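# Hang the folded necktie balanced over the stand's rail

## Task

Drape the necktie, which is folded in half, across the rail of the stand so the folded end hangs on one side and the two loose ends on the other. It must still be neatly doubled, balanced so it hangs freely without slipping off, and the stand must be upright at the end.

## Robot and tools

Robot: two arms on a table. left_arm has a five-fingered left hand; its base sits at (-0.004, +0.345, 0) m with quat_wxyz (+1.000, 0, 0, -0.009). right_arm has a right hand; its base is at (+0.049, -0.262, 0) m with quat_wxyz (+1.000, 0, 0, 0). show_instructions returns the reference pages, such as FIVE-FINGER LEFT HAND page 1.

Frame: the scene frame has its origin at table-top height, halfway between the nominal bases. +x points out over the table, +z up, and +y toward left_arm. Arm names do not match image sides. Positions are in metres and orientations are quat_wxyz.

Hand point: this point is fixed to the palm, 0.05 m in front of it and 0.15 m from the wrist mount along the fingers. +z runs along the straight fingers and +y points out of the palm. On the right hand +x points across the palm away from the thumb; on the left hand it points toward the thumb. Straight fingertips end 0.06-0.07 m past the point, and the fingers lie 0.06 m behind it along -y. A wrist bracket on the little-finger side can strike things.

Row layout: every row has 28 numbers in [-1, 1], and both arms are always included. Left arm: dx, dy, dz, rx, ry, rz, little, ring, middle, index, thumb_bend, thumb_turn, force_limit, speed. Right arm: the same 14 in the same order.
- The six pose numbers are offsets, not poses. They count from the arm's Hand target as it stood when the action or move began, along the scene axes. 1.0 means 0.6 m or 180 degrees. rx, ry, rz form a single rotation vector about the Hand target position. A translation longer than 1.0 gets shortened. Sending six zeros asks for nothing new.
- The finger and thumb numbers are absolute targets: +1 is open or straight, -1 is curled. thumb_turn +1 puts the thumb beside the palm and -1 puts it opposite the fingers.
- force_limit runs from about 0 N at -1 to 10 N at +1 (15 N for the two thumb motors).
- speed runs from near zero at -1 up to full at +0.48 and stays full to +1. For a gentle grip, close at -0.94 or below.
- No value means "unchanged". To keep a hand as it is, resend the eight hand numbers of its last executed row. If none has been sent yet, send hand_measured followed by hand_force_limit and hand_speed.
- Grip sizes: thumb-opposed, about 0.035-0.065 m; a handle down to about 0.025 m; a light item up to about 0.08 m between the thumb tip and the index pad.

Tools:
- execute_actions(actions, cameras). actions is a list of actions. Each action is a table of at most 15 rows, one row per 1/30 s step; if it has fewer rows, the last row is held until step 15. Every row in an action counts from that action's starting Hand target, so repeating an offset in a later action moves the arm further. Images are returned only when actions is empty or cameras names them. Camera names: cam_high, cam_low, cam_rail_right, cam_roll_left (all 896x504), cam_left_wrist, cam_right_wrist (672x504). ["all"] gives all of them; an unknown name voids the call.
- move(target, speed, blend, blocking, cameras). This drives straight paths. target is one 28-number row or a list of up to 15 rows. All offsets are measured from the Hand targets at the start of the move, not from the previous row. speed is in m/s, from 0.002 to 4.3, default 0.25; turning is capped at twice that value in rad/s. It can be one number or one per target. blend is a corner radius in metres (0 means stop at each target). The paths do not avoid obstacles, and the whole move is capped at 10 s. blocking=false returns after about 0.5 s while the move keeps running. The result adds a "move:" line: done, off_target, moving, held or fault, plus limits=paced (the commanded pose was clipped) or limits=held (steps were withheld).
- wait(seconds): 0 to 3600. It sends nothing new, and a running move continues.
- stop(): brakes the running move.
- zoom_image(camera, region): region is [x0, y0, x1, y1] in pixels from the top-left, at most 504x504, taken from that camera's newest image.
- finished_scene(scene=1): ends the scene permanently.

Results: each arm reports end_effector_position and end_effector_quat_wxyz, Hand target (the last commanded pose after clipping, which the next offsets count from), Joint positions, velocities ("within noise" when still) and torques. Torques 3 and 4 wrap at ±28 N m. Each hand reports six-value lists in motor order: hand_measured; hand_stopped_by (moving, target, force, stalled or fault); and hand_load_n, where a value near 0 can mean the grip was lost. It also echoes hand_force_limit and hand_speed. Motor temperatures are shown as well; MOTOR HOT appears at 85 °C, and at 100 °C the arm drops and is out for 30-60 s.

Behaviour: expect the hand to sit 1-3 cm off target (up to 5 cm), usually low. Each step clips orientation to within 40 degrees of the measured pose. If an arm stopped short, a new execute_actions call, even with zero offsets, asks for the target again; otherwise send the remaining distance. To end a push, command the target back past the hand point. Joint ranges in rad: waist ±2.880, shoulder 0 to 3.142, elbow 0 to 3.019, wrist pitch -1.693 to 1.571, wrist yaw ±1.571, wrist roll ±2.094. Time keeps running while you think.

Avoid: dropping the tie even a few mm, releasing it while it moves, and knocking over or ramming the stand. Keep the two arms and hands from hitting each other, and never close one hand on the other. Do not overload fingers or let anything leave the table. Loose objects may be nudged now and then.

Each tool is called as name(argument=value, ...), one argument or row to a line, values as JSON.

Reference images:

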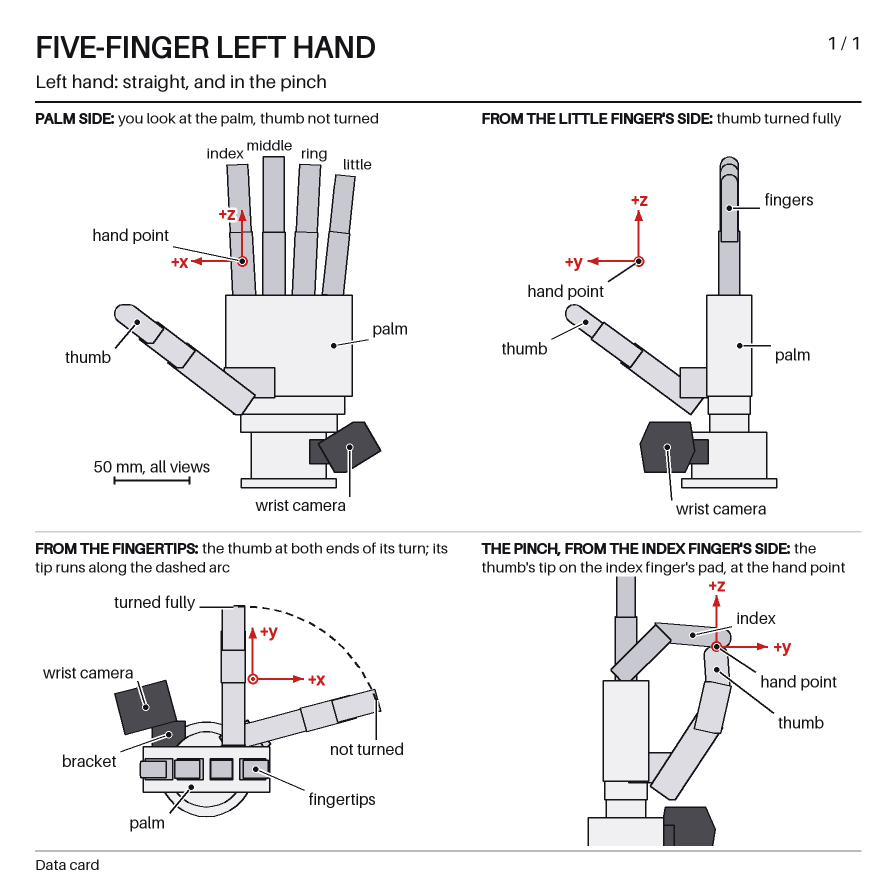

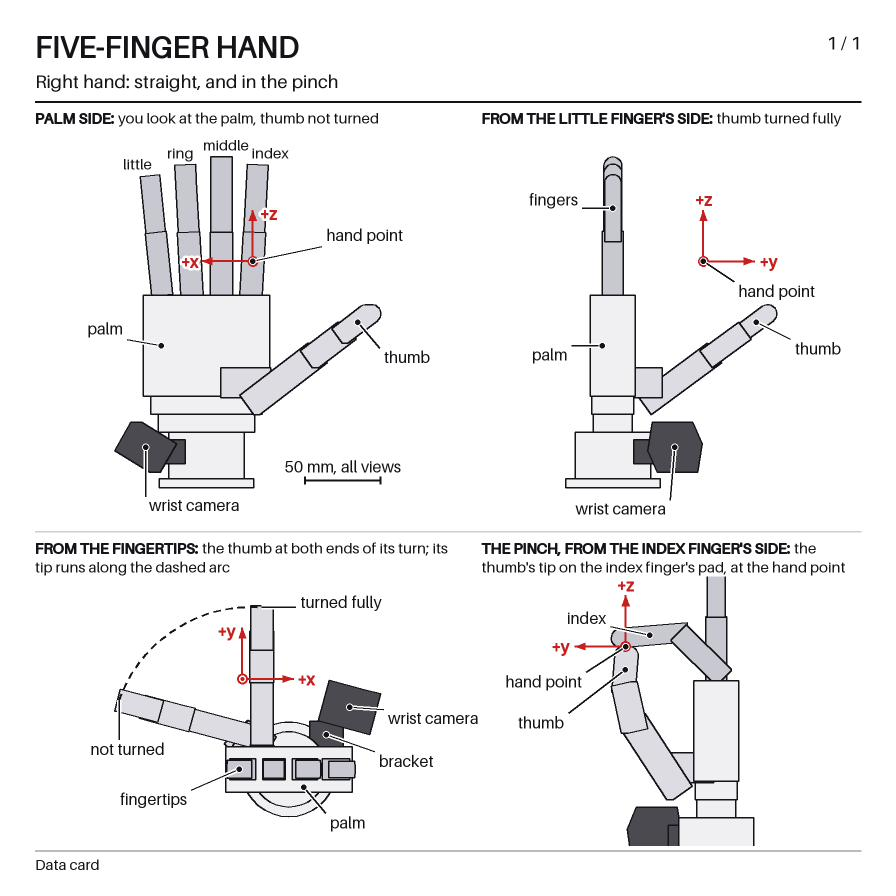

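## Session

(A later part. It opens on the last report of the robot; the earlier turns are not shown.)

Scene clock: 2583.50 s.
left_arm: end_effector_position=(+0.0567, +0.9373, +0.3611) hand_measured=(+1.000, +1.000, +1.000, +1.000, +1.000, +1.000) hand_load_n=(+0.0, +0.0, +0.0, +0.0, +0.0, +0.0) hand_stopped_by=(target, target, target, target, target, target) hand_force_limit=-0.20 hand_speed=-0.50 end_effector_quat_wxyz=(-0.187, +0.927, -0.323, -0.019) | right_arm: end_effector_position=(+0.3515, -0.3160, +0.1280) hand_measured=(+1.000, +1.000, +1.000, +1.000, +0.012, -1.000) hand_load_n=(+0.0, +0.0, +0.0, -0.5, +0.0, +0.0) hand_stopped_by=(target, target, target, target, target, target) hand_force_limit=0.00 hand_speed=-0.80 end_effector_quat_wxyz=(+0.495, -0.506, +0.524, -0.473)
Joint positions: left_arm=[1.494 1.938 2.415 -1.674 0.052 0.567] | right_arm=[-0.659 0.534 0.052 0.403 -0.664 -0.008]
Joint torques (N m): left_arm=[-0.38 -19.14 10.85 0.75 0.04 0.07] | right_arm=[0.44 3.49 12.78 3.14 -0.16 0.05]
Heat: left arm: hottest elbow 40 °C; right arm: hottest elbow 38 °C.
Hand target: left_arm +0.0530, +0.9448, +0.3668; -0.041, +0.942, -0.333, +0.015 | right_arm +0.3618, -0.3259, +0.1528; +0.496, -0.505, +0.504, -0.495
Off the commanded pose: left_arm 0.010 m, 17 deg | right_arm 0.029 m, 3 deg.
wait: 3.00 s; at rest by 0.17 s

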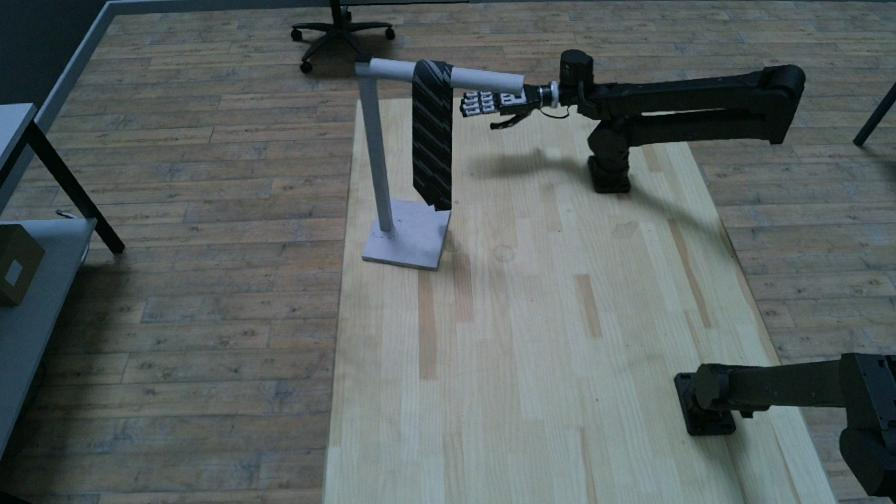

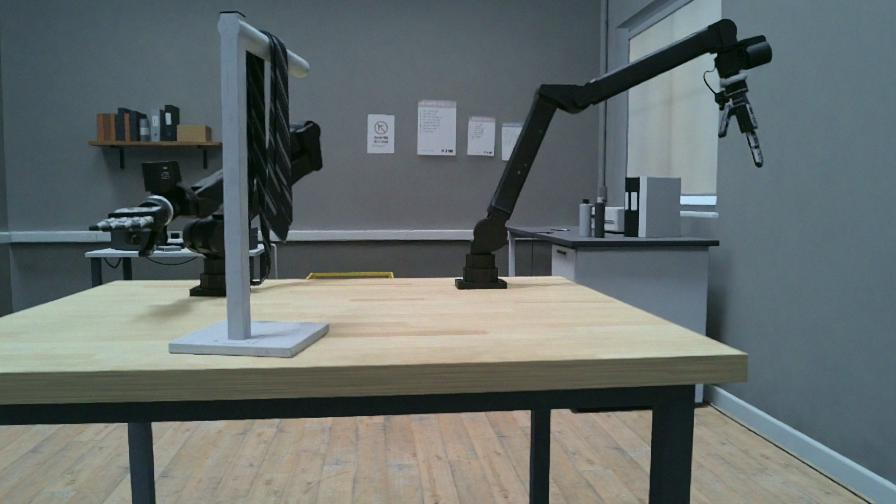

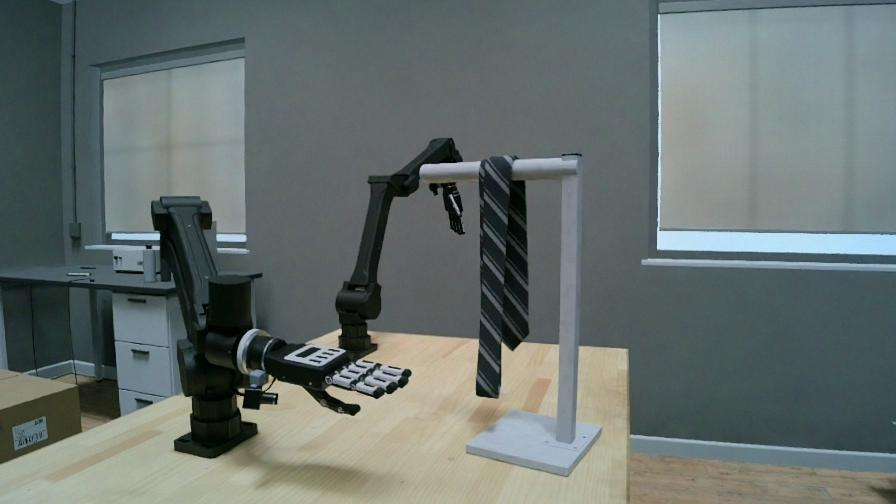

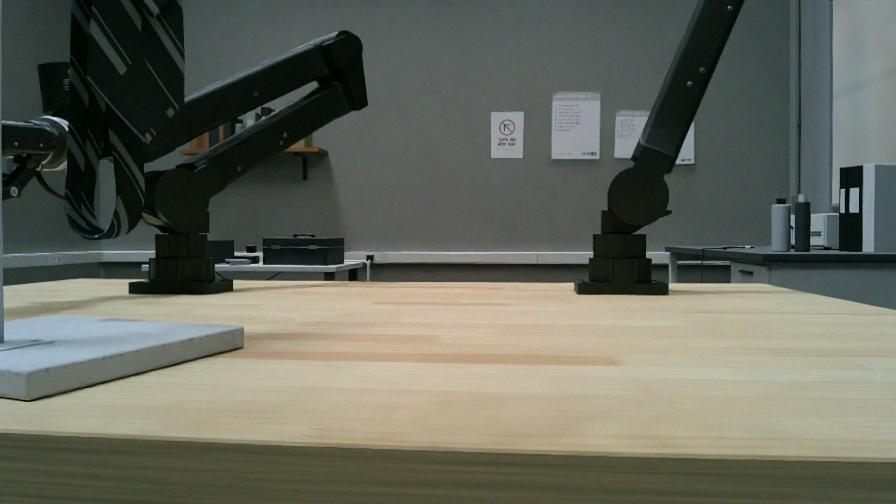

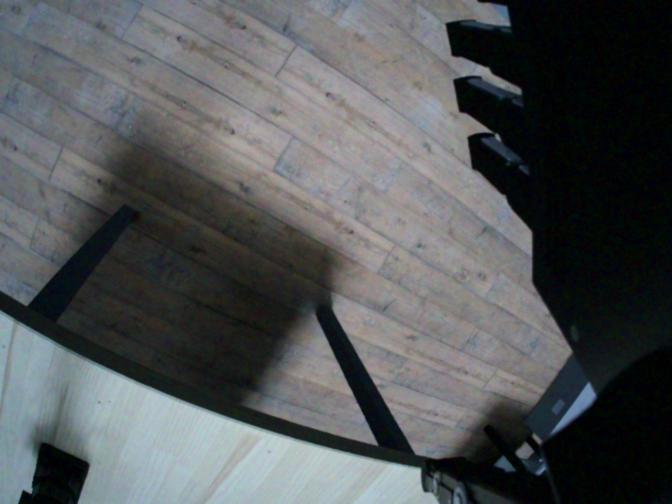

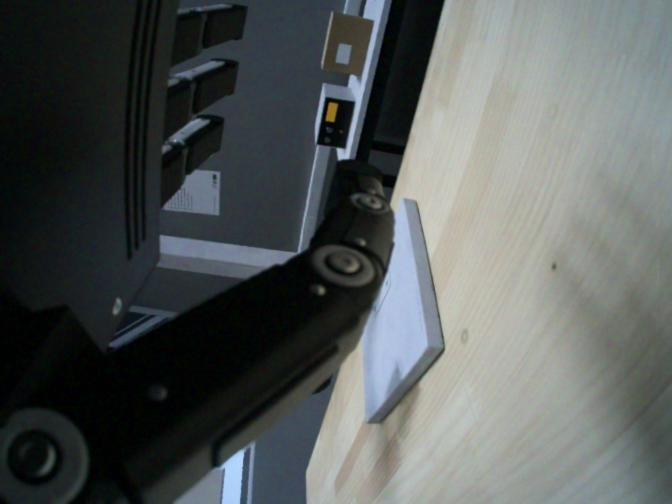

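wait(
  seconds=10,
  cameras=["cam_low","cam_rail_right","cam_high"],
)

zoom_image(
  camera="cam_low",
  region=[180, 0, 360, 320],
)

Scene clock: 2598.00 s.
left_arm: end_effector_position=(+0.0567, +0.9373, +0.3611) hand_measured=(+1.000, +1.000, +1.000, +1.000, +1.000, +1.000) hand_load_n=(+0.0, +0.0, +0.0, +0.0, +0.0, +0.0) hand_stopped_by=(target, target, target, target, target, target) hand_force_limit=-0.20 hand_speed=-0.50 end_effector_quat_wxyz=(-0.187, +0.927, -0.323, -0.019) | right_arm: end_effector_position=(+0.3515, -0.3160, +0.1280) hand_measured=(+1.000, +1.000, +1.000, +1.000, +0.012, -1.000) hand_load_n=(-0.5, +0.0, -0.5, +0.0, +0.0, +0.0) hand_stopped_by=(target, target, target, target, target, target) hand_force_limit=0.00 hand_speed=-0.80 end_effector_quat_wxyz=(+0.495, -0.506, +0.524, -0.473)
Joint positions: left_arm=[1.494 1.938 2.415 -1.674 0.052 0.567] | right_arm=[-0.659 0.534 0.052 0.403 -0.664 -0.008]
Joint torques (N m): left_arm=[-0.32 -19.08 10.89 0.75 0.04 0.07] | right_arm=[0.26 3.31 12.83 3.21 -0.25 0.04]
Heat: left arm: hottest elbow 40 °C; right arm: hottest elbow 40 °C.
Hand target: left_arm +0.0530, +0.9448, +0.3668; -0.041, +0.942, -0.333, +0.015 | right_arm +0.3618, -0.3259, +0.1528; +0.496, -0.505, +0.504, -0.495
Off the commanded pose: left_arm 0.010 m, 17 deg | right_arm 0.029 m, 3 deg.
wait: 10.00 s; at rest from the start
Images, in order (width x height): cam_high 896x504, cam_low 896x504, cam_rail_right 896x504.

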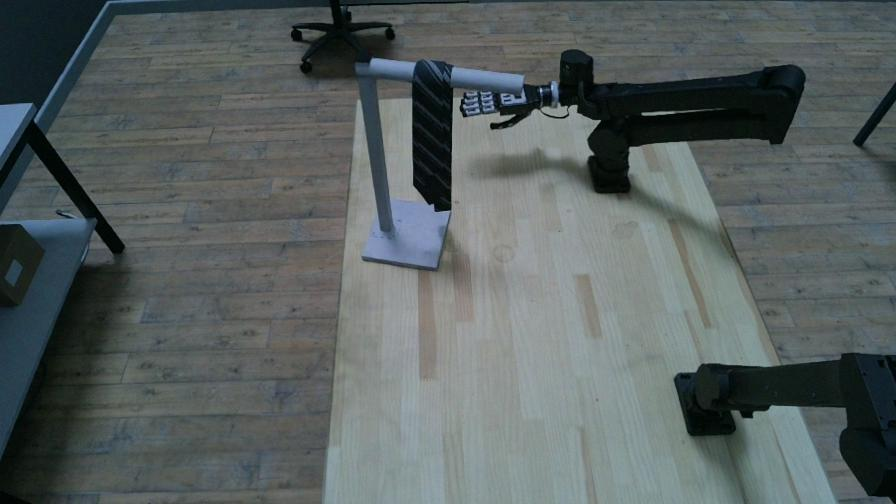

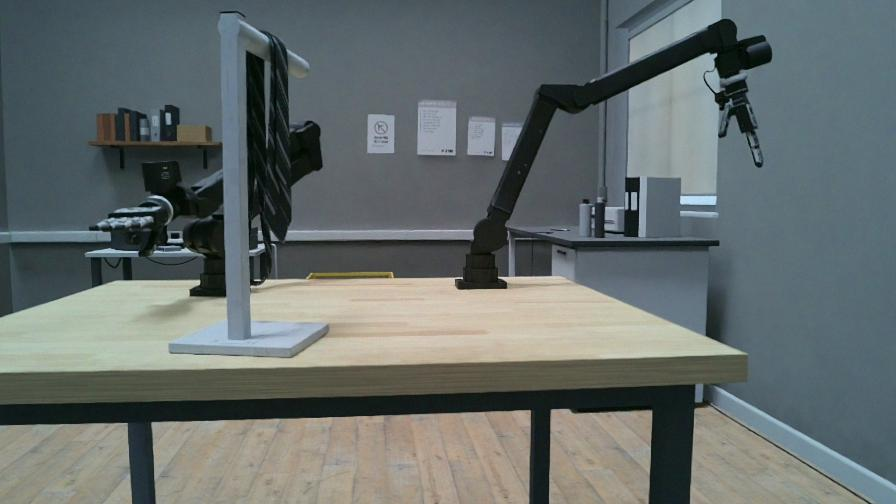

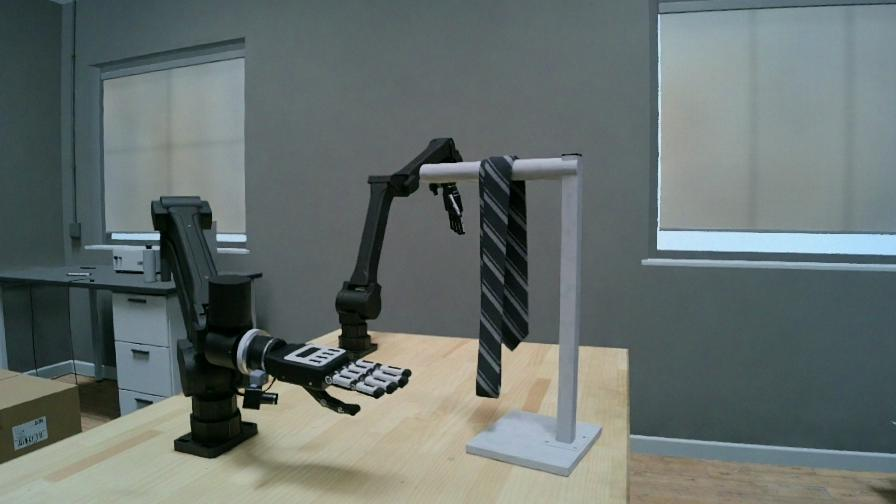

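Scaled by 1.575 from the camera's image (finer frame: 1280x720).

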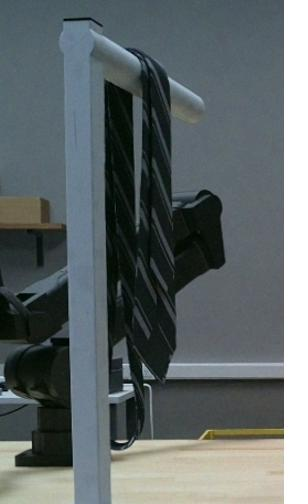

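Stable, no creep. Finish.

finished_scene(
)

The scene is finished: the task was done.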